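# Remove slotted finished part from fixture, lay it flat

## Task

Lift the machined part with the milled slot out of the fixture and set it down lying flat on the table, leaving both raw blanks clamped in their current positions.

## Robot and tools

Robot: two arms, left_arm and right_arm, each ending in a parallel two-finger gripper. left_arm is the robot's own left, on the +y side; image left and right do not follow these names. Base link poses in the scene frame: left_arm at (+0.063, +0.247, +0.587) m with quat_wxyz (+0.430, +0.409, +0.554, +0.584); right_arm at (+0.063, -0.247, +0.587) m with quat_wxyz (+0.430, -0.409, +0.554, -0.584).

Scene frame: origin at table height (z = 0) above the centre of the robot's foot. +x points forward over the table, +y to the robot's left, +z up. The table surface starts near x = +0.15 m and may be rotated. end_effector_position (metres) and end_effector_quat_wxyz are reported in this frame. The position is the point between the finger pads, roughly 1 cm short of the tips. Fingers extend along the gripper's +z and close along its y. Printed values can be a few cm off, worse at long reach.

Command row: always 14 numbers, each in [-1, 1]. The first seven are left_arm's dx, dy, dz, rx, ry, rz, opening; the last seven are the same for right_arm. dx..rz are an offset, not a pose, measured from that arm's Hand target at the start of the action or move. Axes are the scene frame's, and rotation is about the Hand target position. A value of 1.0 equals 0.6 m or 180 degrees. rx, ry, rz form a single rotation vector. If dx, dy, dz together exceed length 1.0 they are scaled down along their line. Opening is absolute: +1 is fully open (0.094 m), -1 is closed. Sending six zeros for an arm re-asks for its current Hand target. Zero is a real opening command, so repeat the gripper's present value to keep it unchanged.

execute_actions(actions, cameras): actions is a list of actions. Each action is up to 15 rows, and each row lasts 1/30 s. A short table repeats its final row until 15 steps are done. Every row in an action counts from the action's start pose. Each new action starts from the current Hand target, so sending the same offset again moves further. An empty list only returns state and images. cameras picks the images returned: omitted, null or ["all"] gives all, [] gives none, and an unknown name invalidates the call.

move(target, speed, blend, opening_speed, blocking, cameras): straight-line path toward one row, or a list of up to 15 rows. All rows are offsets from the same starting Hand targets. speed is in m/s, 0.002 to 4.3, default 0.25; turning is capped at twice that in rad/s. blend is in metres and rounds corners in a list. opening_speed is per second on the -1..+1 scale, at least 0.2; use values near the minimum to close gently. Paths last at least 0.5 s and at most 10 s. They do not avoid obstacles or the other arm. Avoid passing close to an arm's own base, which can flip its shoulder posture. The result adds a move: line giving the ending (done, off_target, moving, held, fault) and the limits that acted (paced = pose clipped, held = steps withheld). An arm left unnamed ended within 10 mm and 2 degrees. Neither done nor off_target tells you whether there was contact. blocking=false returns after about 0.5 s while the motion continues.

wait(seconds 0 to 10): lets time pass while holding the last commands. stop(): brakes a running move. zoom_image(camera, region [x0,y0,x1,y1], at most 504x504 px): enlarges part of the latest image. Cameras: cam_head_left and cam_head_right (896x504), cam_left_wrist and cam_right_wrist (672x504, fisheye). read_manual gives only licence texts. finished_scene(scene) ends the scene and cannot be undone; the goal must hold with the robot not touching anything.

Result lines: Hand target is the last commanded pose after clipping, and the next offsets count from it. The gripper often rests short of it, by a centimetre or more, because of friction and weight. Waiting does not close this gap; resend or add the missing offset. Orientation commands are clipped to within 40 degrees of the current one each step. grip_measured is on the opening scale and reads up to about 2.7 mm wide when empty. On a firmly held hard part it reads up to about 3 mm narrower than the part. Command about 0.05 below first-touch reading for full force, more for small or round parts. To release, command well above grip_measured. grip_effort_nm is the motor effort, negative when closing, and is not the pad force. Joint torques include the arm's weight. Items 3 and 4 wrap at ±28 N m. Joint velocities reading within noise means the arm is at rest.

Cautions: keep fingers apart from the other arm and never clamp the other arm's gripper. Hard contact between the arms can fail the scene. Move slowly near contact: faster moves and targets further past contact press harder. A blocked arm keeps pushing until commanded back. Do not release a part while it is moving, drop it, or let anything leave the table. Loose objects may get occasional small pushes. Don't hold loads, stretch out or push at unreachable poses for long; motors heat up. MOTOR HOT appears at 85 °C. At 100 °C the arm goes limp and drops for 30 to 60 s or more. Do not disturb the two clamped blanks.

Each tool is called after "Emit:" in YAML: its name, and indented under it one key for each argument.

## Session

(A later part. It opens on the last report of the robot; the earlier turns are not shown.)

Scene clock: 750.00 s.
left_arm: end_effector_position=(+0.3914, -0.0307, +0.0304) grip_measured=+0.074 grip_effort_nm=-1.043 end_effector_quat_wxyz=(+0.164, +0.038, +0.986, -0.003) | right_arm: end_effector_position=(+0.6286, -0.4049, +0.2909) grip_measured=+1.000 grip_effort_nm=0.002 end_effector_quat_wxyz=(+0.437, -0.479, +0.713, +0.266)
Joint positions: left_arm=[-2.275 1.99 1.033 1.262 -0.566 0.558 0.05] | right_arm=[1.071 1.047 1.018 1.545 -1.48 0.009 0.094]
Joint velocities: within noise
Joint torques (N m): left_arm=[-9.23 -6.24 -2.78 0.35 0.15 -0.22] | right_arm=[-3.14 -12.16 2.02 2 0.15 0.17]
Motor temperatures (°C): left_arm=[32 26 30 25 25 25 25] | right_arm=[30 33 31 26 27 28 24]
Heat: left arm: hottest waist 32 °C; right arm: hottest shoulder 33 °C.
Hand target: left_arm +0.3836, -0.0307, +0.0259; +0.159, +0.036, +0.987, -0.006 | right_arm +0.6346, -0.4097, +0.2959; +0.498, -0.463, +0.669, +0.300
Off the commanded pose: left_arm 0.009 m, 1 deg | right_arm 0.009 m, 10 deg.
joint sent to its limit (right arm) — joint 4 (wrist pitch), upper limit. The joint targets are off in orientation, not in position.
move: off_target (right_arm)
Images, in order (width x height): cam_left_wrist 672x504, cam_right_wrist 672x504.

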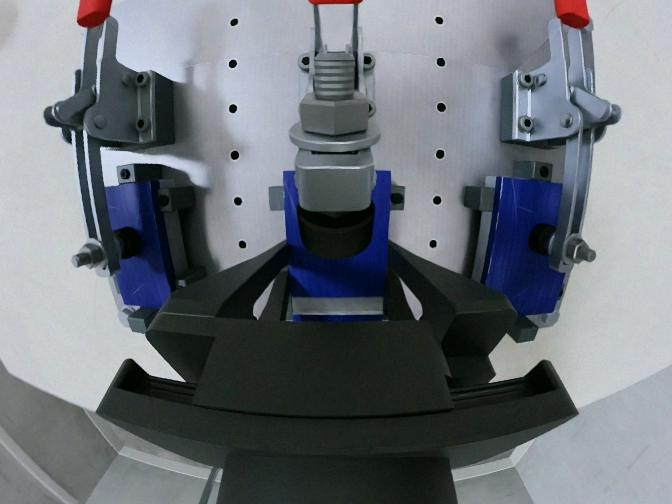

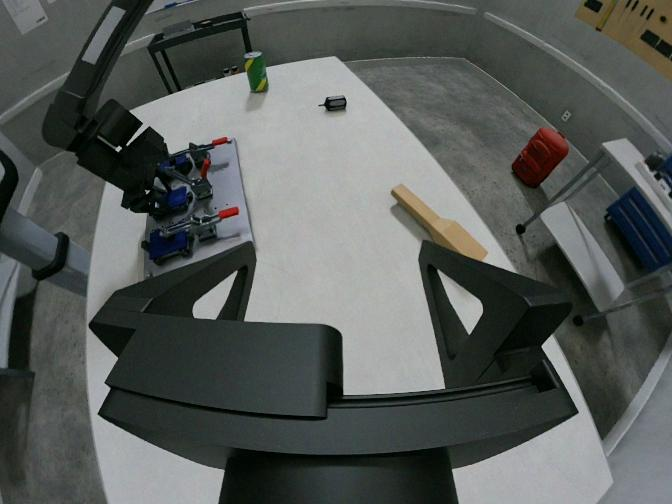

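Emit:
move:
  target:
    - [0.0,0,0.065,0,0,0,-0.1,0,0,0,0,0,0,1]
  speed: [0.06]
  cameras: ["cam_left_wrist", "cam_right_wrist"]

Emit:
zoom_image:
  camera: "cam_left_wrist"
  region: [240, 160, 440, 320]

Emit:
zoom_image:
  camera: "cam_right_wrist"
  region: [100, 130, 260, 290]

Scene clock: 766.50 s.
left_arm: end_effector_position=(+0.3905, -0.0272, +0.0477) grip_measured=+0.074 grip_effort_nm=-1.038 end_effector_quat_wxyz=(+0.163, +0.031, +0.986, +0.001) | right_arm: end_effector_position=(+0.6286, -0.4049, +0.2909) grip_measured=+1.000 grip_effort_nm=-0.002 end_effector_quat_wxyz=(+0.437, -0.479, +0.713, +0.266)
Joint positions: left_arm=[-2.294 1.967 0.988 1.292 -0.593 0.553 0.05] | right_arm=[1.071 1.047 1.018 1.545 -1.48 0.009 0.094]
Joint velocities: within noise
Joint torques (N m): left_arm=[-11.46 -8.12 -6.12 1.2 -0.26 -0.03] | right_arm=[-3.25 -12.22 2.02 1.99 0.15 0.18]
Motor temperatures (°C): left_arm=[32 26 30 25 25 25 27] | right_arm=[30 33 31 26 27 28 24]
Heat: left arm: hottest waist 32 °C; right arm: hottest shoulder 33 °C.
Hand target: left_arm +0.3835, -0.0308, +0.0648; +0.159, +0.036, +0.987, -0.006 | right_arm +0.6346, -0.4097, +0.2959; +0.498, -0.463, +0.669, +0.300
Off the commanded pose: left_arm 0.019 m, 1 deg | right_arm 0.009 m, 10 deg.
joint sent to its limit (right arm) — joint 4 (wrist pitch), upper limit. The joint targets are off in orientation, not in position.
move: off_target (left_arm, right_arm)
Images, in order (width x height): cam_left_wrist 672x504, cam_right_wrist 672x504.

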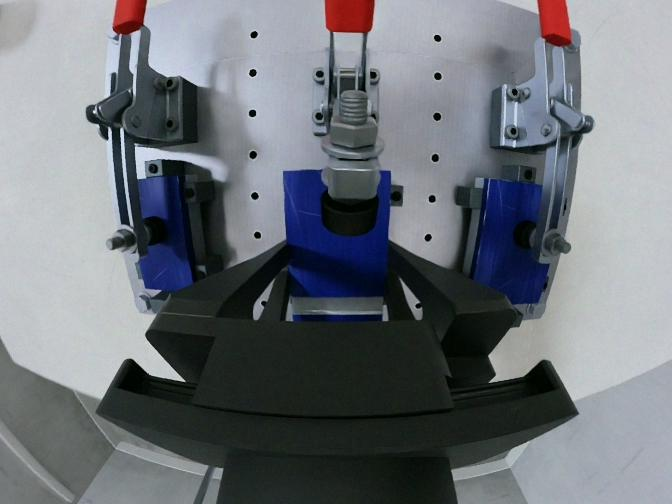

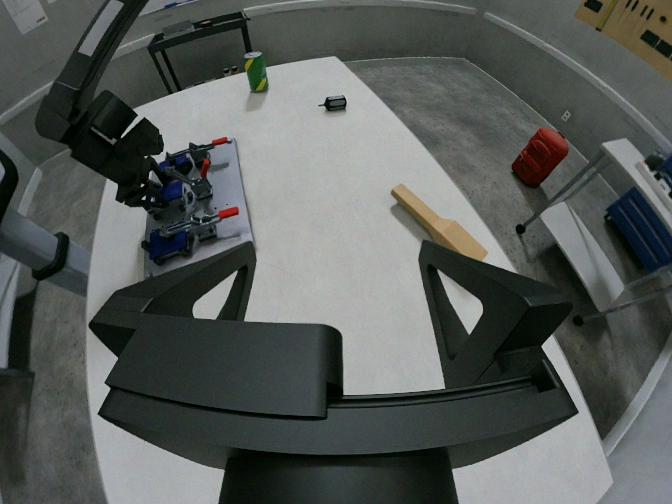

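Scaled by 2.520 from the camera's 672x504 image, which has a finer 960x720 frame.

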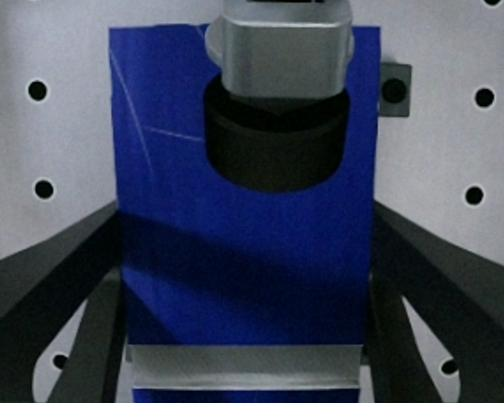

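Scaled by 3.150 from the camera's 672x504 image, which has a finer 960x720 frame.

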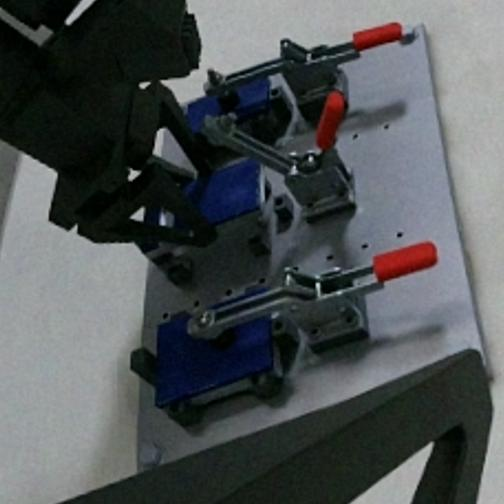

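Emit:
move:
  target:
    - [0.0,-0.002,0.03,0,0,0,-0.1,0,0,0,0,0,0,1]
  speed: [0.06]
  cameras: ["cam_left_wrist", "cam_right_wrist"]

Emit:
zoom_image:
  camera: "cam_left_wrist"
  region: [240, 160, 440, 320]

Emit:
zoom_image:
  camera: "cam_right_wrist"
  region: [100, 130, 260, 290]

Scene clock: 773.67 s.
left_arm: end_effector_position=(+0.3798, -0.0273, +0.0659) grip_measured=+0.074 grip_effort_nm=-1.043 end_effector_quat_wxyz=(+0.153, +0.032, +0.988, +0.003) | right_arm: end_effector_position=(+0.6286, -0.4049, +0.2909) grip_measured=+1.000 grip_effort_nm=0.002 end_effector_quat_wxyz=(+0.437, -0.479, +0.713, +0.266)
Joint positions: left_arm=[-2.318 1.955 0.94 1.314 -0.631 0.553 0.05] | right_arm=[1.071 1.047 1.018 1.545 -1.48 0.009 0.094]
Joint velocities: within noise
Joint torques (N m): left_arm=[-11.81 -8.41 -5.19 1.17 -0.11 0.08] | right_arm=[-3.25 -12.04 2 1.99 0.15 0.18]
Motor temperatures (°C): left_arm=[32 26 30 25 25 25 27] | right_arm=[30 33 31 26 27 28 24]
Heat: left arm: hottest waist 32 °C; right arm: hottest shoulder 33 °C.
Hand target: left_arm +0.3834, -0.0320, +0.0828; +0.159, +0.036, +0.987, -0.006 | right_arm +0.6346, -0.4097, +0.2959; +0.498, -0.463, +0.669, +0.300
Off the commanded pose: left_arm 0.018 m, 1 deg | right_arm 0.009 m, 10 deg.
joint sent to its limit (right arm) — joint 4 (wrist pitch), upper limit. The joint targets are off in orientation, not in position.
move: off_target (left_arm, right_arm)
Images, in order (width x height): cam_left_wrist 672x504, cam_right_wrist 672x504.

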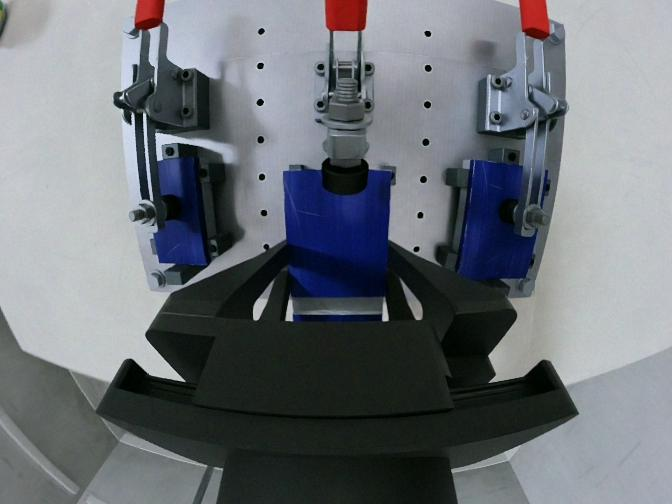

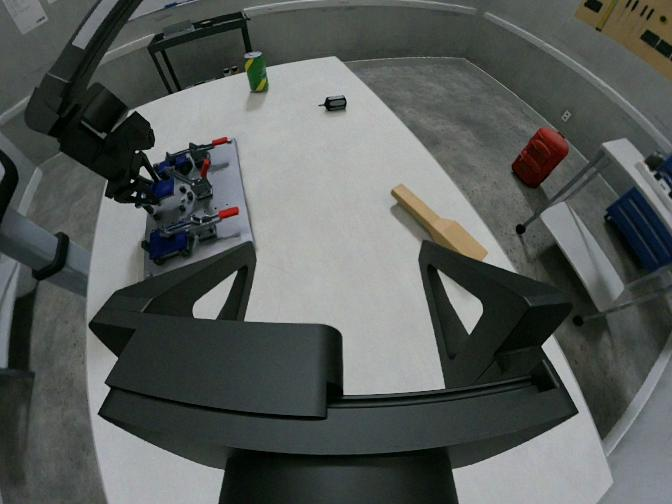

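Scaled by 2.520 from the camera's 672x504 image, which has a finer 960x720 frame.

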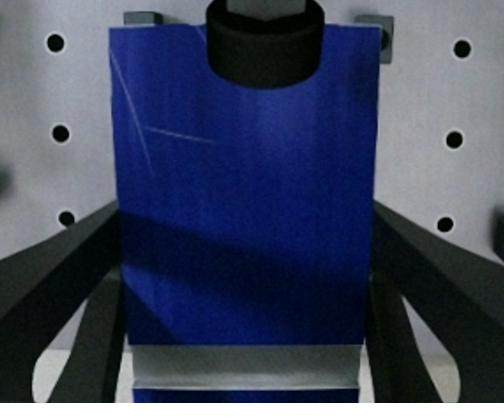

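Scaled by 3.150 from the camera's 672x504 image, which has a finer 960x720 frame.

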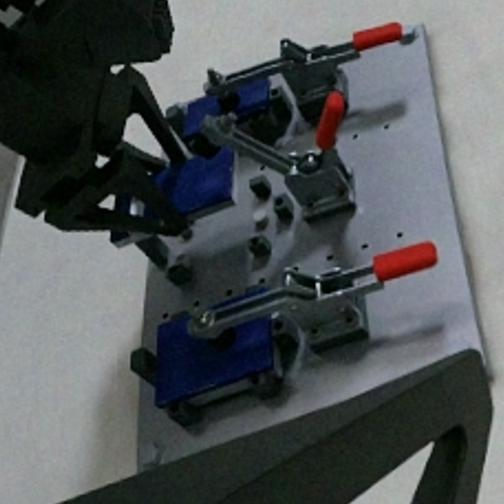

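Emit:
move:
  target:
    - [-0.108,0,0.01,0,0,0,-0.1,0,0,0,0,0,0,1]
    - [-0.108,0,0.18,0,0,0,-0.1,0,0,0,0,0,0,1]
    - [0.011,0.52,0.18,0,0,0,-0.1,0,0,0,0,0,0,1]
  speed: [0.08,0.12,0.18]
  blend: [0.01,0.03,0]

Scene clock: 789.17 s.
left_arm: end_effector_position=(+0.3923, +0.2769, +0.1827) grip_measured=+0.074 grip_effort_nm=-1.038 end_effector_quat_wxyz=(+0.158, +0.044, +0.987, -0.004) | right_arm: end_effector_position=(+0.6286, -0.4049, +0.2909) grip_measured=+1.000 grip_effort_nm=-0.002 end_effector_quat_wxyz=(+0.437, -0.479, +0.713, +0.266)
Joint positions: left_arm=[-1.76 1.075 0.351 0.967 -0.069 0.418 0.05] | right_arm=[1.071 1.047 1.018 1.545 -1.48 0.009 0.094]
Joint velocities: within noise
Joint torques (N m): left_arm=[-0.09 -12.51 -4.48 0.47 0.14 -0.21] | right_arm=[-3.25 -12.04 2.03 2 0.15 0.17]
Motor temperatures (°C): left_arm=[32 26 31 25 25 25 27] | right_arm=[30 33 31 26 27 28 24]
Heat: left arm: hottest waist 32 °C; right arm: hottest shoulder 33 °C.
Hand target: left_arm +0.3901, +0.2801, +0.1909; +0.159, +0.036, +0.987, -0.006 | right_arm +0.6346, -0.4097, +0.2959; +0.498, -0.463, +0.669, +0.300
Off the commanded pose: left_arm 0.009 m, 1 deg | right_arm 0.009 m, 10 deg.
joint sent to its limit (right arm) — joint 4 (wrist pitch), upper limit. The joint targets are off in orientation, not in position.
move: off_target (right_arm)

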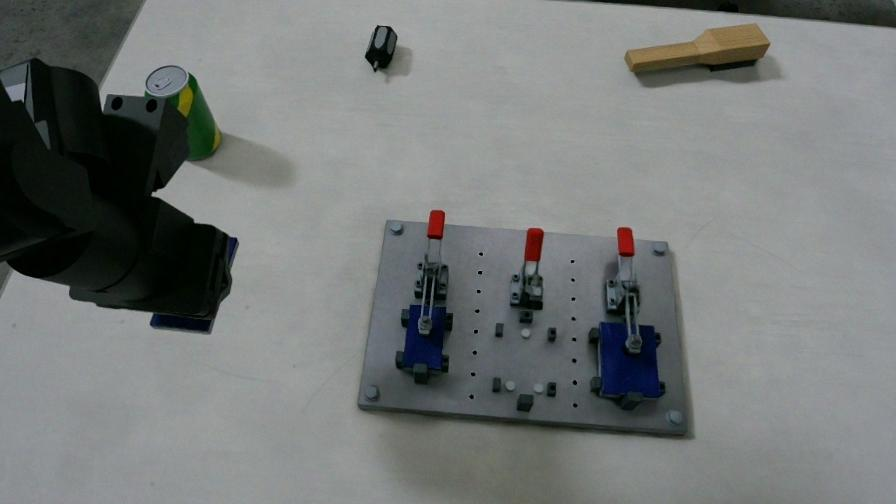

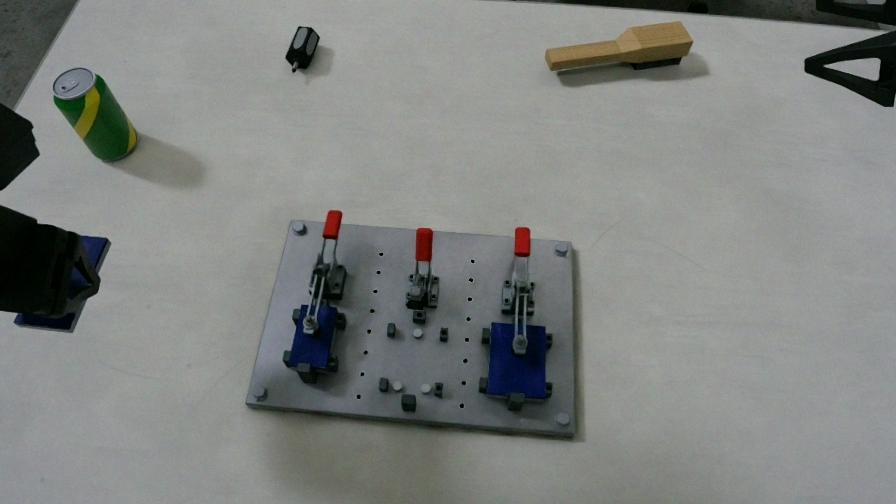

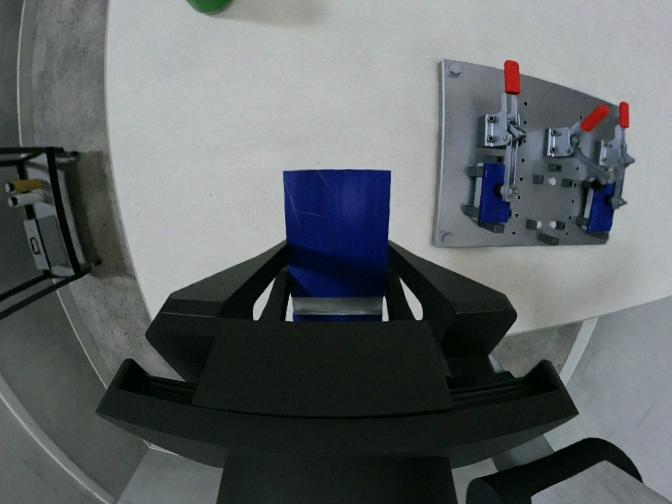

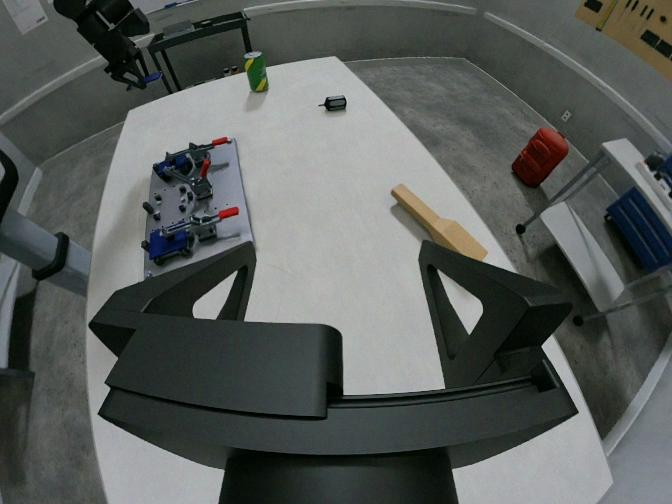

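Emit:
move:
  target:
    - [0,0,-0.235,0,0,0,-0.1,0,0,0,0,0,0,1]
  speed: [0.1]

Emit:
zoom_image:
  camera: "cam_head_left"
  region: [60, 200, 300, 400]

Emit:
zoom_image:
  camera: "cam_right_wrist"
  region: [70, 50, 230, 210]

Scene clock: 800.83 s.
left_arm: end_effector_position=(+0.3920, +0.2776, +0.0508) grip_measured=+0.074 grip_effort_nm=-1.043 end_effector_quat_wxyz=(+0.155, +0.045, +0.987, -0.006) | right_arm: end_effector_position=(+0.6286, -0.4049, +0.2909) grip_measured=+1.000 grip_effort_nm=0.002 end_effector_quat_wxyz=(+0.437, -0.479, +0.713, +0.266)
Joint positions: left_arm=[-1.694 1.476 0.667 1.047 -0.005 0.403 0.05] | right_arm=[1.071 1.047 1.018 1.545 -1.48 0.009 0.094]
Joint velocities: within noise
Joint torques (N m): left_arm=[-0.44 -10.17 -3.47 1.26 0.13 -0.22] | right_arm=[-3.31 -12.16 2.02 1.98 0.16 0.18]
Motor temperatures (°C): left_arm=[32 26 31 25 25 25 27] | right_arm=[30 33 31 26 27 27 24]
Heat: left arm: hottest waist 32 °C; right arm: hottest shoulder 33 °C.
Hand target: left_arm +0.3899, +0.2801, +0.0498; +0.159, +0.036, +0.987, -0.006 | right_arm +0.6346, -0.4097, +0.2959; +0.498, -0.463, +0.669, +0.300
Off the commanded pose: left_arm 0.003 m, 1 deg | right_arm 0.009 m, 10 deg.
joint sent to its limit (right arm) — joint 4 (wrist pitch), upper limit. The joint targets are off in orientation, not in position.
move: off_target (right_arm)

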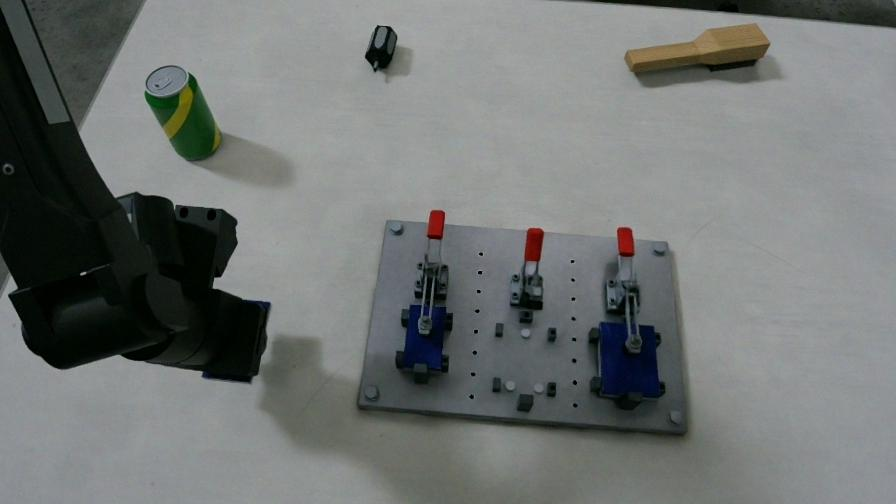

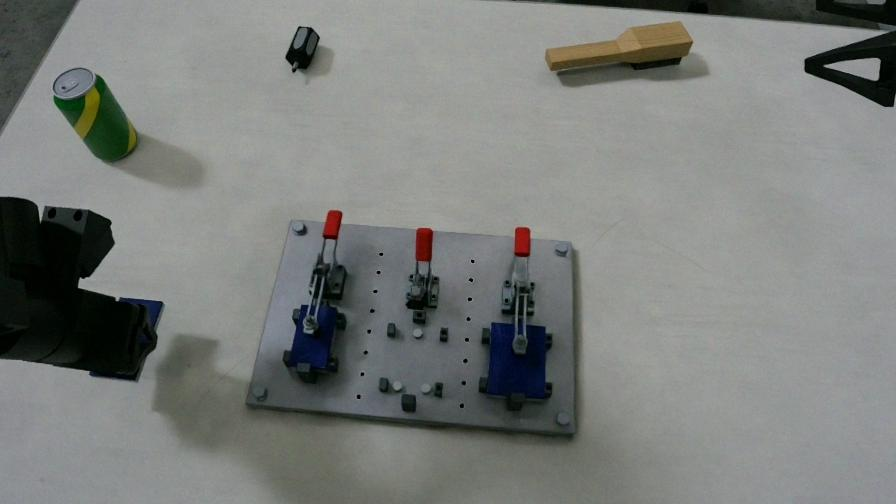

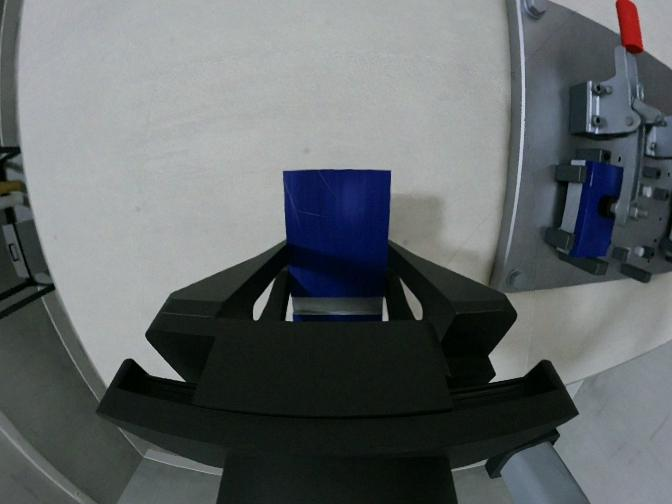

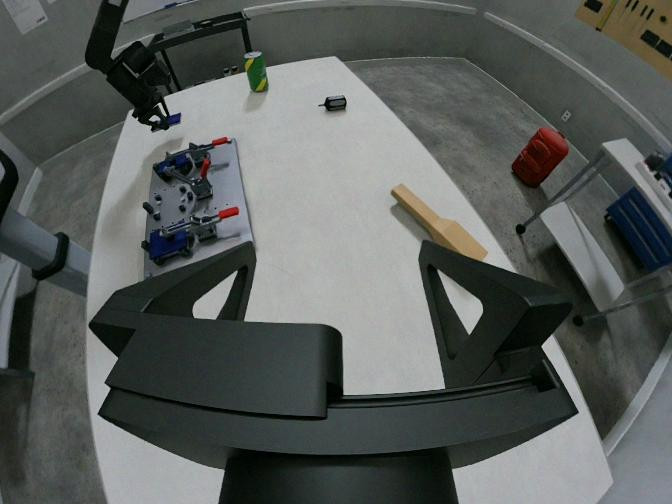

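Scaled by 2.100 from the camera's 896x504 image, which has a finer 1280x720 frame.

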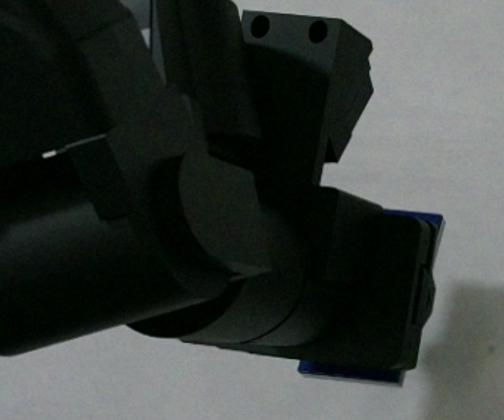

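Scaled by 3.150 from the camera's 672x504 image, which has a finer 960x720 frame.

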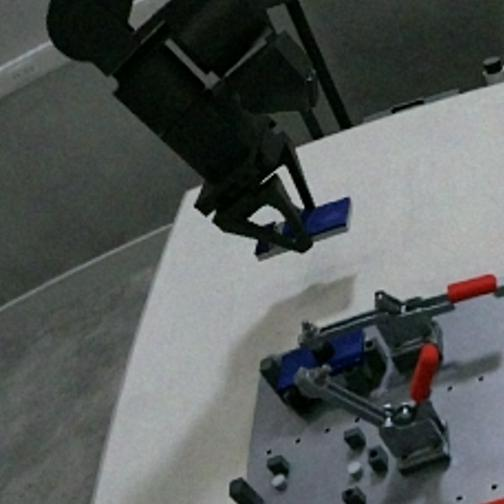

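Emit:
move:
  target:
    - [0,0,-0.04,0,0,0,-0.1,0,0,0,0,0,0,1]
  speed: [0.06]
  cameras: ["cam_left_wrist", "cam_right_wrist"]

Emit:
zoom_image:
  camera: "cam_right_wrist"
  region: [110, 80, 210, 180]

Scene clock: 809.43 s.
left_arm: end_effector_position=(+0.3940, +0.2780, +0.0272) grip_measured=+0.074 grip_effort_nm=-1.043 end_effector_quat_wxyz=(+0.158, +0.044, +0.986, -0.004) | right_arm: end_effector_position=(+0.6286, -0.4049, +0.2909) grip_measured=+1.000 grip_effort_nm=-0.002 end_effector_quat_wxyz=(+0.437, -0.479, +0.713, +0.266)
Joint positions: left_arm=[-1.687 1.534 0.731 1.047 0.001 0.401 0.05] | right_arm=[1.071 1.047 1.018 1.545 -1.48 0.009 0.094]
Joint velocities: within noise
Joint torques (N m): left_arm=[-0.38 -10.17 -3.41 1.07 0.13 -0.23] | right_arm=[-3.19 -12.1 2.04 2 0.16 0.17]
Motor temperatures (°C): left_arm=[31 26 31 25 25 25 27] | right_arm=[30 33 31 26 27 27 24]
Heat: left arm: hottest waist 31 °C; right arm: hottest shoulder 33 °C.
Hand target: left_arm +0.3901, +0.2802, +0.0258; +0.159, +0.036, +0.987, -0.006 | right_arm +0.6346, -0.4097, +0.2959; +0.498, -0.463, +0.669, +0.300
Off the commanded pose: left_arm 0.005 m, 1 deg | right_arm 0.009 m, 10 deg.
joint sent to its limit (right arm) — joint 4 (wrist pitch), upper limit. The joint targets are off in orientation, not in position.
move: off_target (right_arm)
Images, in order (width x height): cam_left_wrist 672x504, cam_right_wrist 672x504.

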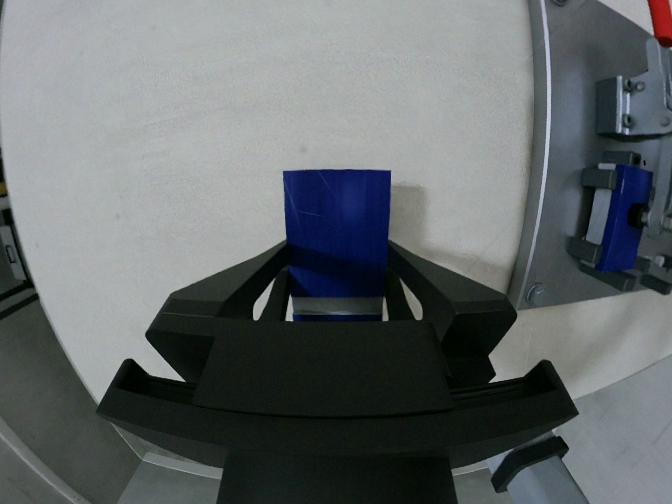

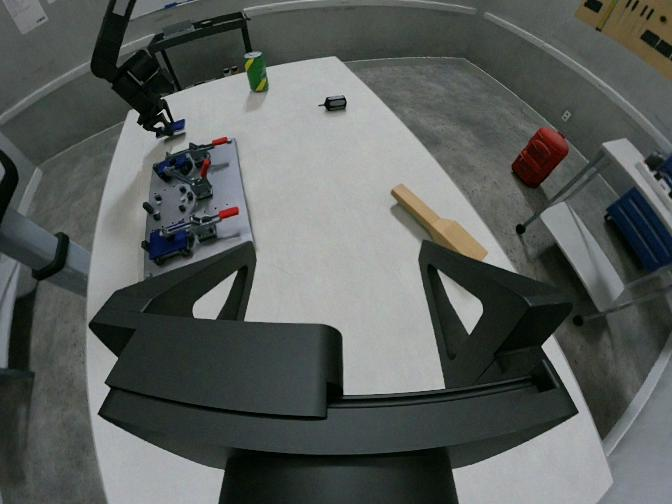

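Scaled by 5.040 from the camera's 672x504 image, which has a finer 960x720 frame.

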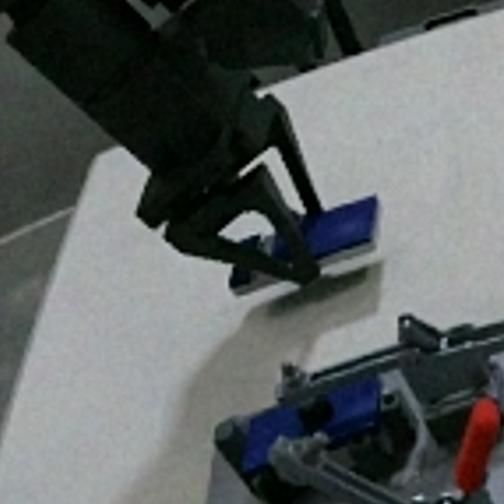

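Emit:
move:
  target:
    - [0,0,-0.017,0,0,0,-0.1,0,0,0,0,0,0,1]
  speed: [0.04]
  cameras: ["cam_left_wrist", "cam_right_wrist"]

Emit:
zoom_image:
  camera: "cam_right_wrist"
  region: [110, 80, 210, 180]

Scene clock: 813.67 s.
left_arm: end_effector_position=(+0.3952, +0.2783, +0.0175) grip_measured=+0.074 grip_effort_nm=-1.043 end_effector_quat_wxyz=(+0.160, +0.044, +0.986, -0.004) | right_arm: end_effector_position=(+0.6286, -0.4049, +0.2909) grip_measured=+1.000 grip_effort_nm=-0.002 end_effector_quat_wxyz=(+0.437, -0.479, +0.713, +0.266)
Joint positions: left_arm=[-1.685 1.557 0.758 1.047 0.003 0.4 0.05] | right_arm=[1.071 1.047 1.018 1.545 -1.48 0.009 0.094]
Joint velocities: within noise
Joint torques (N m): left_arm=[-0.44 -10.17 -3.38 0.94 0.14 -0.22] | right_arm=[-3.37 -12.1 2.03 1.99 0.15 0.17]
Motor temperatures (°C): left_arm=[31 26 30 25 25 25 28] | right_arm=[30 33 31 26 27 27 24]
Heat: left arm: hottest waist 31 °C; right arm: hottest shoulder 33 °C.
Hand target: left_arm +0.3901, +0.2801, +0.0156; +0.159, +0.036, +0.987, -0.006 | right_arm +0.6346, -0.4097, +0.2959; +0.498, -0.463, +0.669, +0.300
Off the commanded pose: left_arm 0.006 m, 1 deg | right_arm 0.009 m, 10 deg.
joint sent to its limit (right arm) — joint 4 (wrist pitch), upper limit. The joint targets are off in orientation, not in position.
move: off_target (right_arm)
Images, in order (width x height): cam_left_wrist 672x504, cam_right_wrist 672x504.

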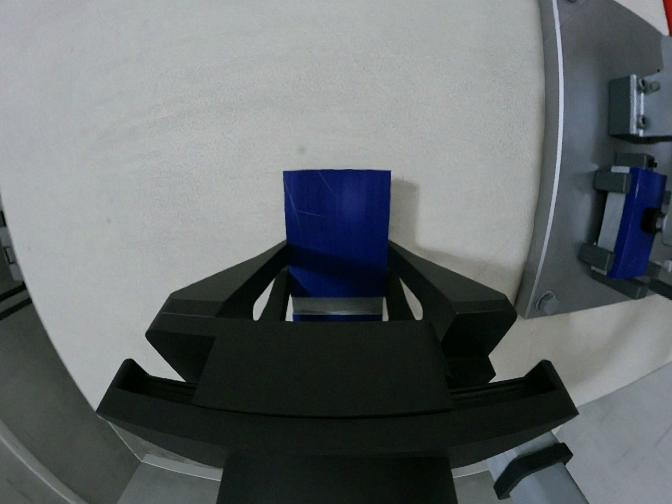

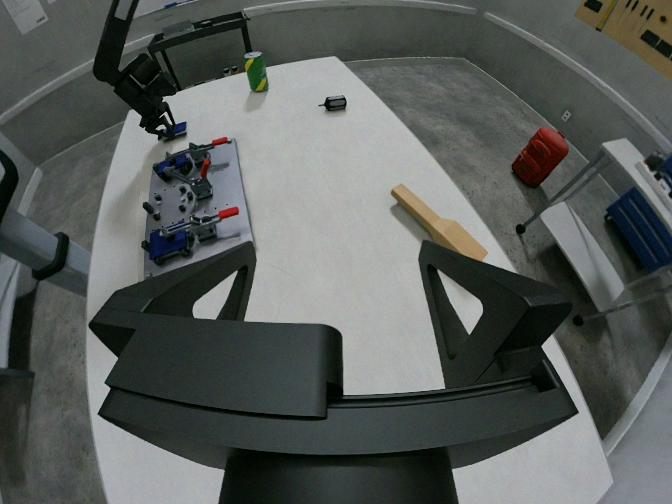

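Scaled by 5.040 from the camera's 672x504 image, which has a finer 960x720 frame.

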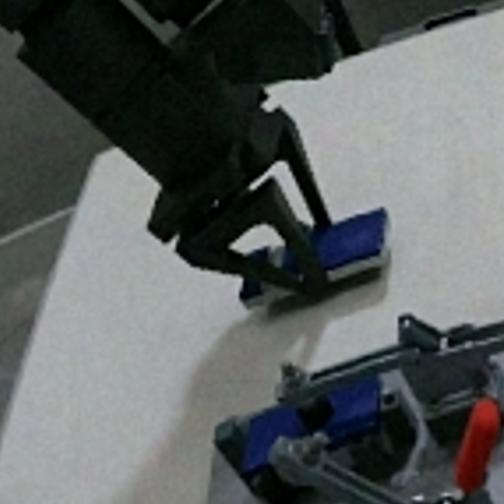

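Emit:
move:
  target:
    - [0,0,-0.01,0,0,0,-0.1,0,0,0,0,0,0,1]
  speed: [0.03]
  cameras: ["cam_left_wrist", "cam_right_wrist"]

Emit:
zoom_image:
  camera: "cam_right_wrist"
  region: [110, 80, 210, 180]

Scene clock: 817.67 s.
left_arm: end_effector_position=(+0.3961, +0.2786, +0.0118) grip_measured=+0.074 grip_effort_nm=-1.038 end_effector_quat_wxyz=(+0.161, +0.044, +0.986, -0.003) | right_arm: end_effector_position=(+0.6286, -0.4049, +0.2909) grip_measured=+1.000 grip_effort_nm=0.002 end_effector_quat_wxyz=(+0.437, -0.479, +0.713, +0.266)
Joint positions: left_arm=[-1.684 1.571 0.775 1.047 0.004 0.4 0.05] | right_arm=[1.071 1.047 1.018 1.545 -1.48 0.009 0.094]
Joint velocities: within noise
Joint torques (N m): left_arm=[-0.44 -10.11 -3.38 0.87 0.14 -0.22] | right_arm=[-3.37 -12.1 2.06 1.98 0.15 0.18]
Motor temperatures (°C): left_arm=[31 26 30 25 25 25 28] | right_arm=[30 33 31 26 27 27 24]
Heat: left arm: hottest waist 31 °C; right arm: hottest shoulder 33 °C.
Hand target: left_arm +0.3902, +0.2802, +0.0096; +0.160, +0.036, +0.987, -0.006 | right_arm +0.6346, -0.4097, +0.2959; +0.498, -0.463, +0.669, +0.300
Off the commanded pose: left_arm 0.007 m, 1 deg | right_arm 0.009 m, 10 deg.
joint sent to its limit (right arm) — joint 4 (wrist pitch), upper limit. The joint targets are off in orientation, not in position.
move: off_target (right_arm)
Images, in order (width x height): cam_left_wrist 672x504, cam_right_wrist 672x504.

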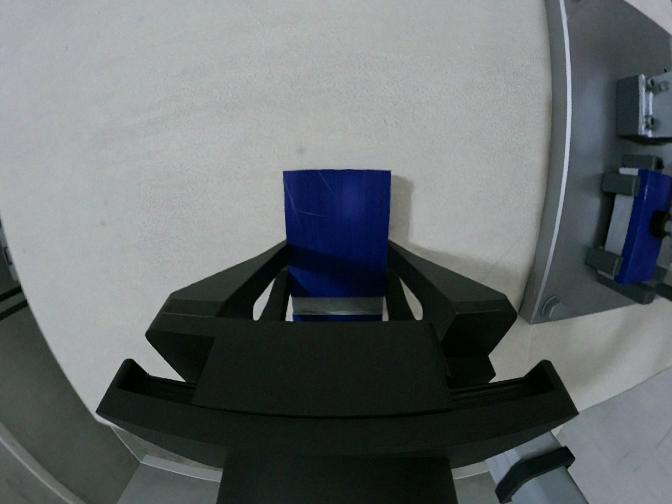

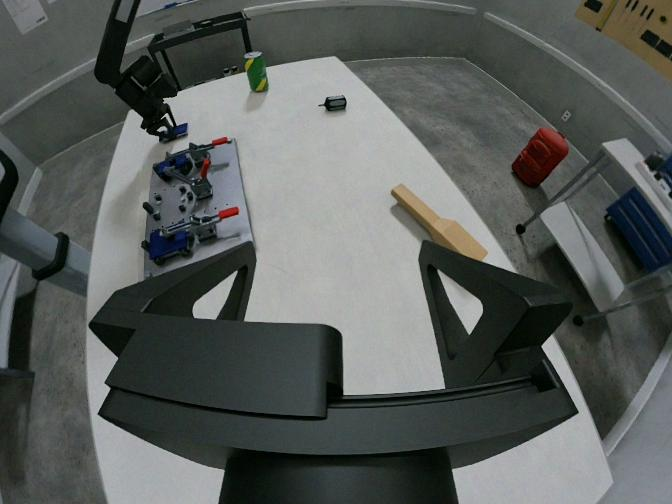

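Scaled by 5.040 from the camera's 672x504 image, which has a finer 960x720 frame.

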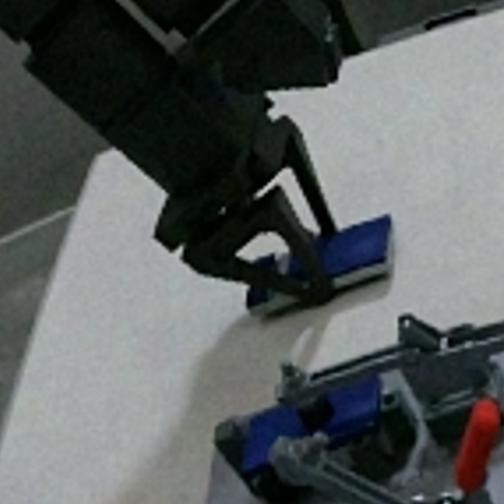

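Emit:
move:
  target:
    - [0,0,-0.01,0,0,0,-0.1,0,0,0,0,0,0,1]
  speed: [0.03]
  cameras: ["cam_left_wrist", "cam_right_wrist"]

Emit:
zoom_image:
  camera: "cam_right_wrist"
  region: [110, 80, 210, 180]

Scene clock: 822.47 s.
left_arm: end_effector_position=(+0.3961, +0.2781, +0.0105) grip_measured=+0.074 grip_effort_nm=-1.038 end_effector_quat_wxyz=(+0.162, +0.044, +0.986, -0.004) | right_arm: end_effector_position=(+0.6286, -0.4049, +0.2909) grip_measured=+1.000 grip_effort_nm=-0.007 end_effector_quat_wxyz=(+0.437, -0.479, +0.713, +0.266)
Joint positions: left_arm=[-1.684 1.574 0.778 1.047 0.006 0.4 0.05] | right_arm=[1.071 1.047 1.018 1.545 -1.48 0.009 0.094]
Joint velocities: within noise
Joint torques (N m): left_arm=[-0.32 -9.29 -2.45 0.76 0.18 -0.22] | right_arm=[-3.37 -11.99 2.02 1.96 0.16 0.18]
Motor temperatures (°C): left_arm=[31 26 30 25 25 25 28] | right_arm=[30 33 31 26 27 27 24]
Heat: left arm: hottest waist 31 °C; right arm: hottest shoulder 33 °C.
Hand target: left_arm +0.3900, +0.2801, +0.0036; +0.159, +0.036, +0.987, -0.006 | right_arm +0.6346, -0.4097, +0.2959; +0.498, -0.463, +0.669, +0.300
Off the commanded pose: left_arm 0.009 m, 1 deg | right_arm 0.009 m, 10 deg.
joint sent to its limit (right arm) — joint 4 (wrist pitch), upper limit. The joint targets are off in orientation, not in position.
move: off_target (right_arm)
Images, in order (width x height): cam_left_wrist 672x504, cam_right_wrist 672x504.

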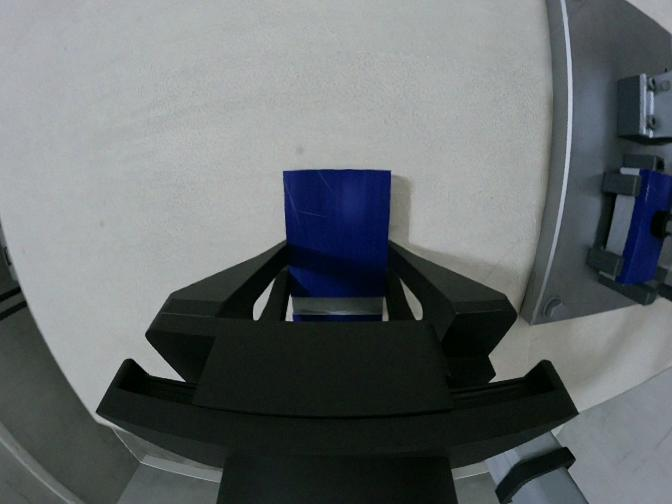

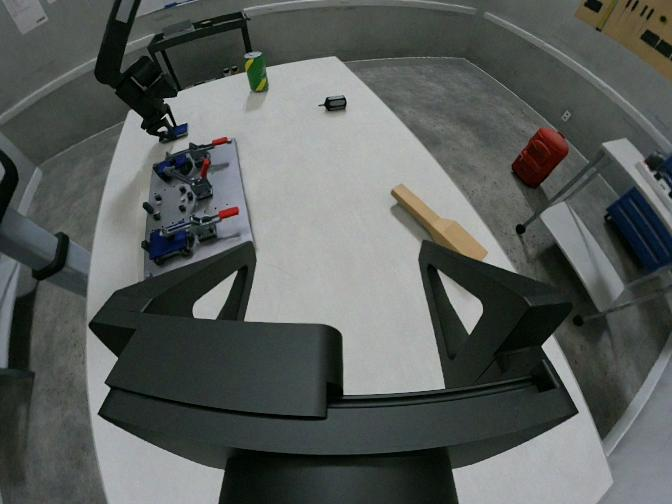

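Scaled by 5.040 from the camera's 672x504 image, which has a finer 960x720 frame.

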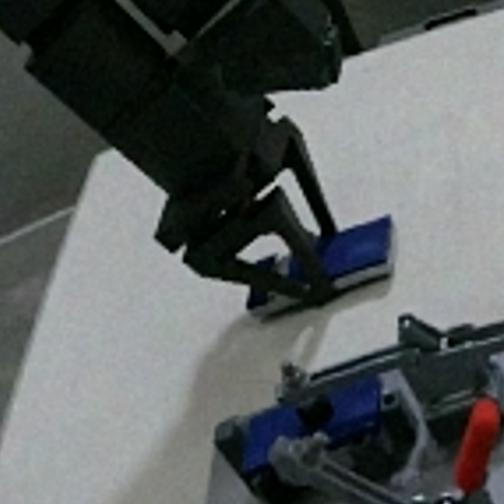

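Emit:
move:
  target:
    - [0,0,0.004,0,0,0,0.3,0,0,0,0,0,0,1]
  speed: [0.03]
  opening_speed: 0.2
  cameras: ["cam_left_wrist", "cam_right_wrist"]

Emit:
zoom_image:
  camera: "cam_right_wrist"
  region: [110, 80, 210, 180]

Emit:
zoom_image:
  camera: "cam_left_wrist"
  region: [240, 160, 440, 320]

Scene clock: 828.87 s.
left_arm: end_effector_position=(+0.3965, +0.2758, +0.0107) grip_measured=+0.297 grip_effort_nm=0.134 end_effector_quat_wxyz=(+0.164, +0.045, +0.985, -0.010) | right_arm: end_effector_position=(+0.6286, -0.4049, +0.2909) grip_measured=+1.000 grip_effort_nm=-0.002 end_effector_quat_wxyz=(+0.437, -0.479, +0.713, +0.266)
Joint positions: left_arm=[-1.684 1.574 0.778 1.047 0.02 0.4 0.061] | right_arm=[1.071 1.047 1.018 1.545 -1.48 0.009 0.094]
Joint velocities: within noise
Joint torques (N m): left_arm=[-0.38 -9.7 -2.93 0.8 -0.06 -0.22] | right_arm=[-3.37 -12.22 2.04 1.96 0.15 0.18]
Motor temperatures (°C): left_arm=[31 26 30 25 25 25 28] | right_arm=[30 33 31 26 27 27 24]
Heat: left arm: hottest waist 31 °C; right arm: hottest shoulder 33 °C.
Hand target: left_arm +0.3901, +0.2801, +0.0060; +0.159, +0.036, +0.987, -0.006 | right_arm +0.6346, -0.4097, +0.2959; +0.498, -0.463, +0.669, +0.300
Off the commanded pose: left_arm 0.009 m, 1 deg | right_arm 0.009 m, 10 deg.
joint sent to its limit (right arm) — joint 4 (wrist pitch), upper limit. The joint targets are off in orientation, not in position.
move: off_target (right_arm)
Images, in order (width x height): cam_left_wrist 672x504, cam_right_wrist 672x504.

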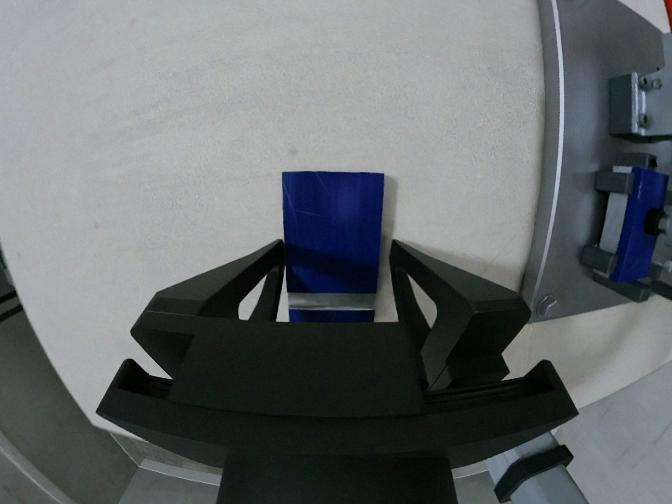

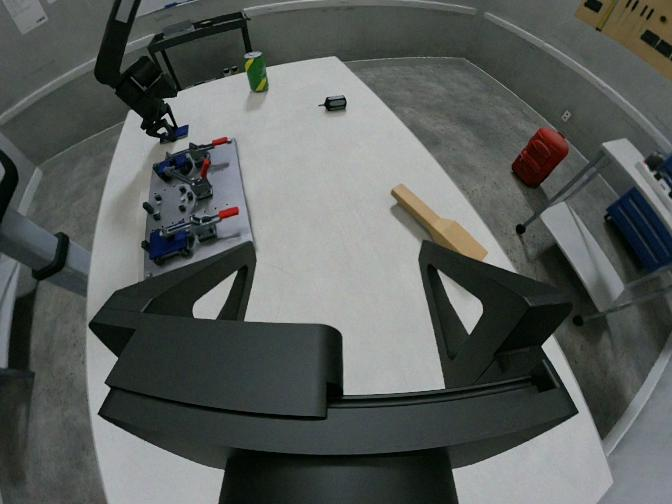

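Scaled by 5.040 from the camera's 672x504 image, which has a finer 960x720 frame.

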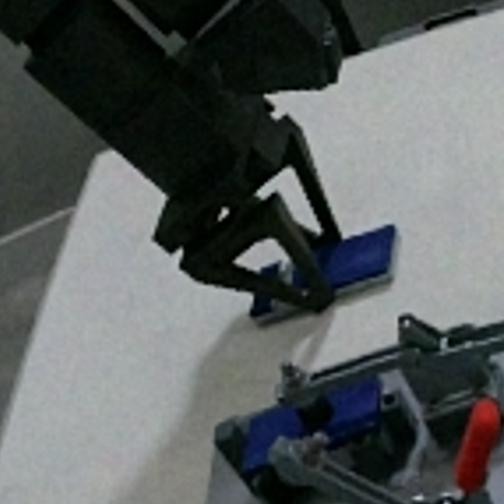

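Scaled by 2.520 from the camera's 672x504 image, which has a finer 960x720 frame.

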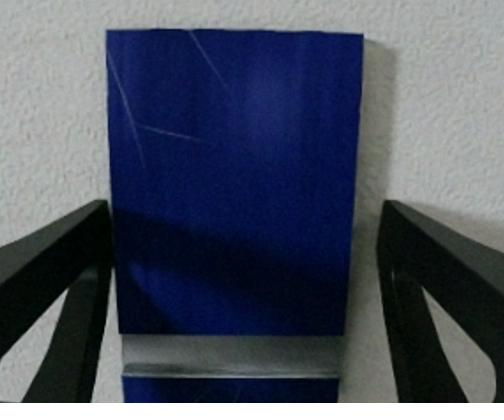

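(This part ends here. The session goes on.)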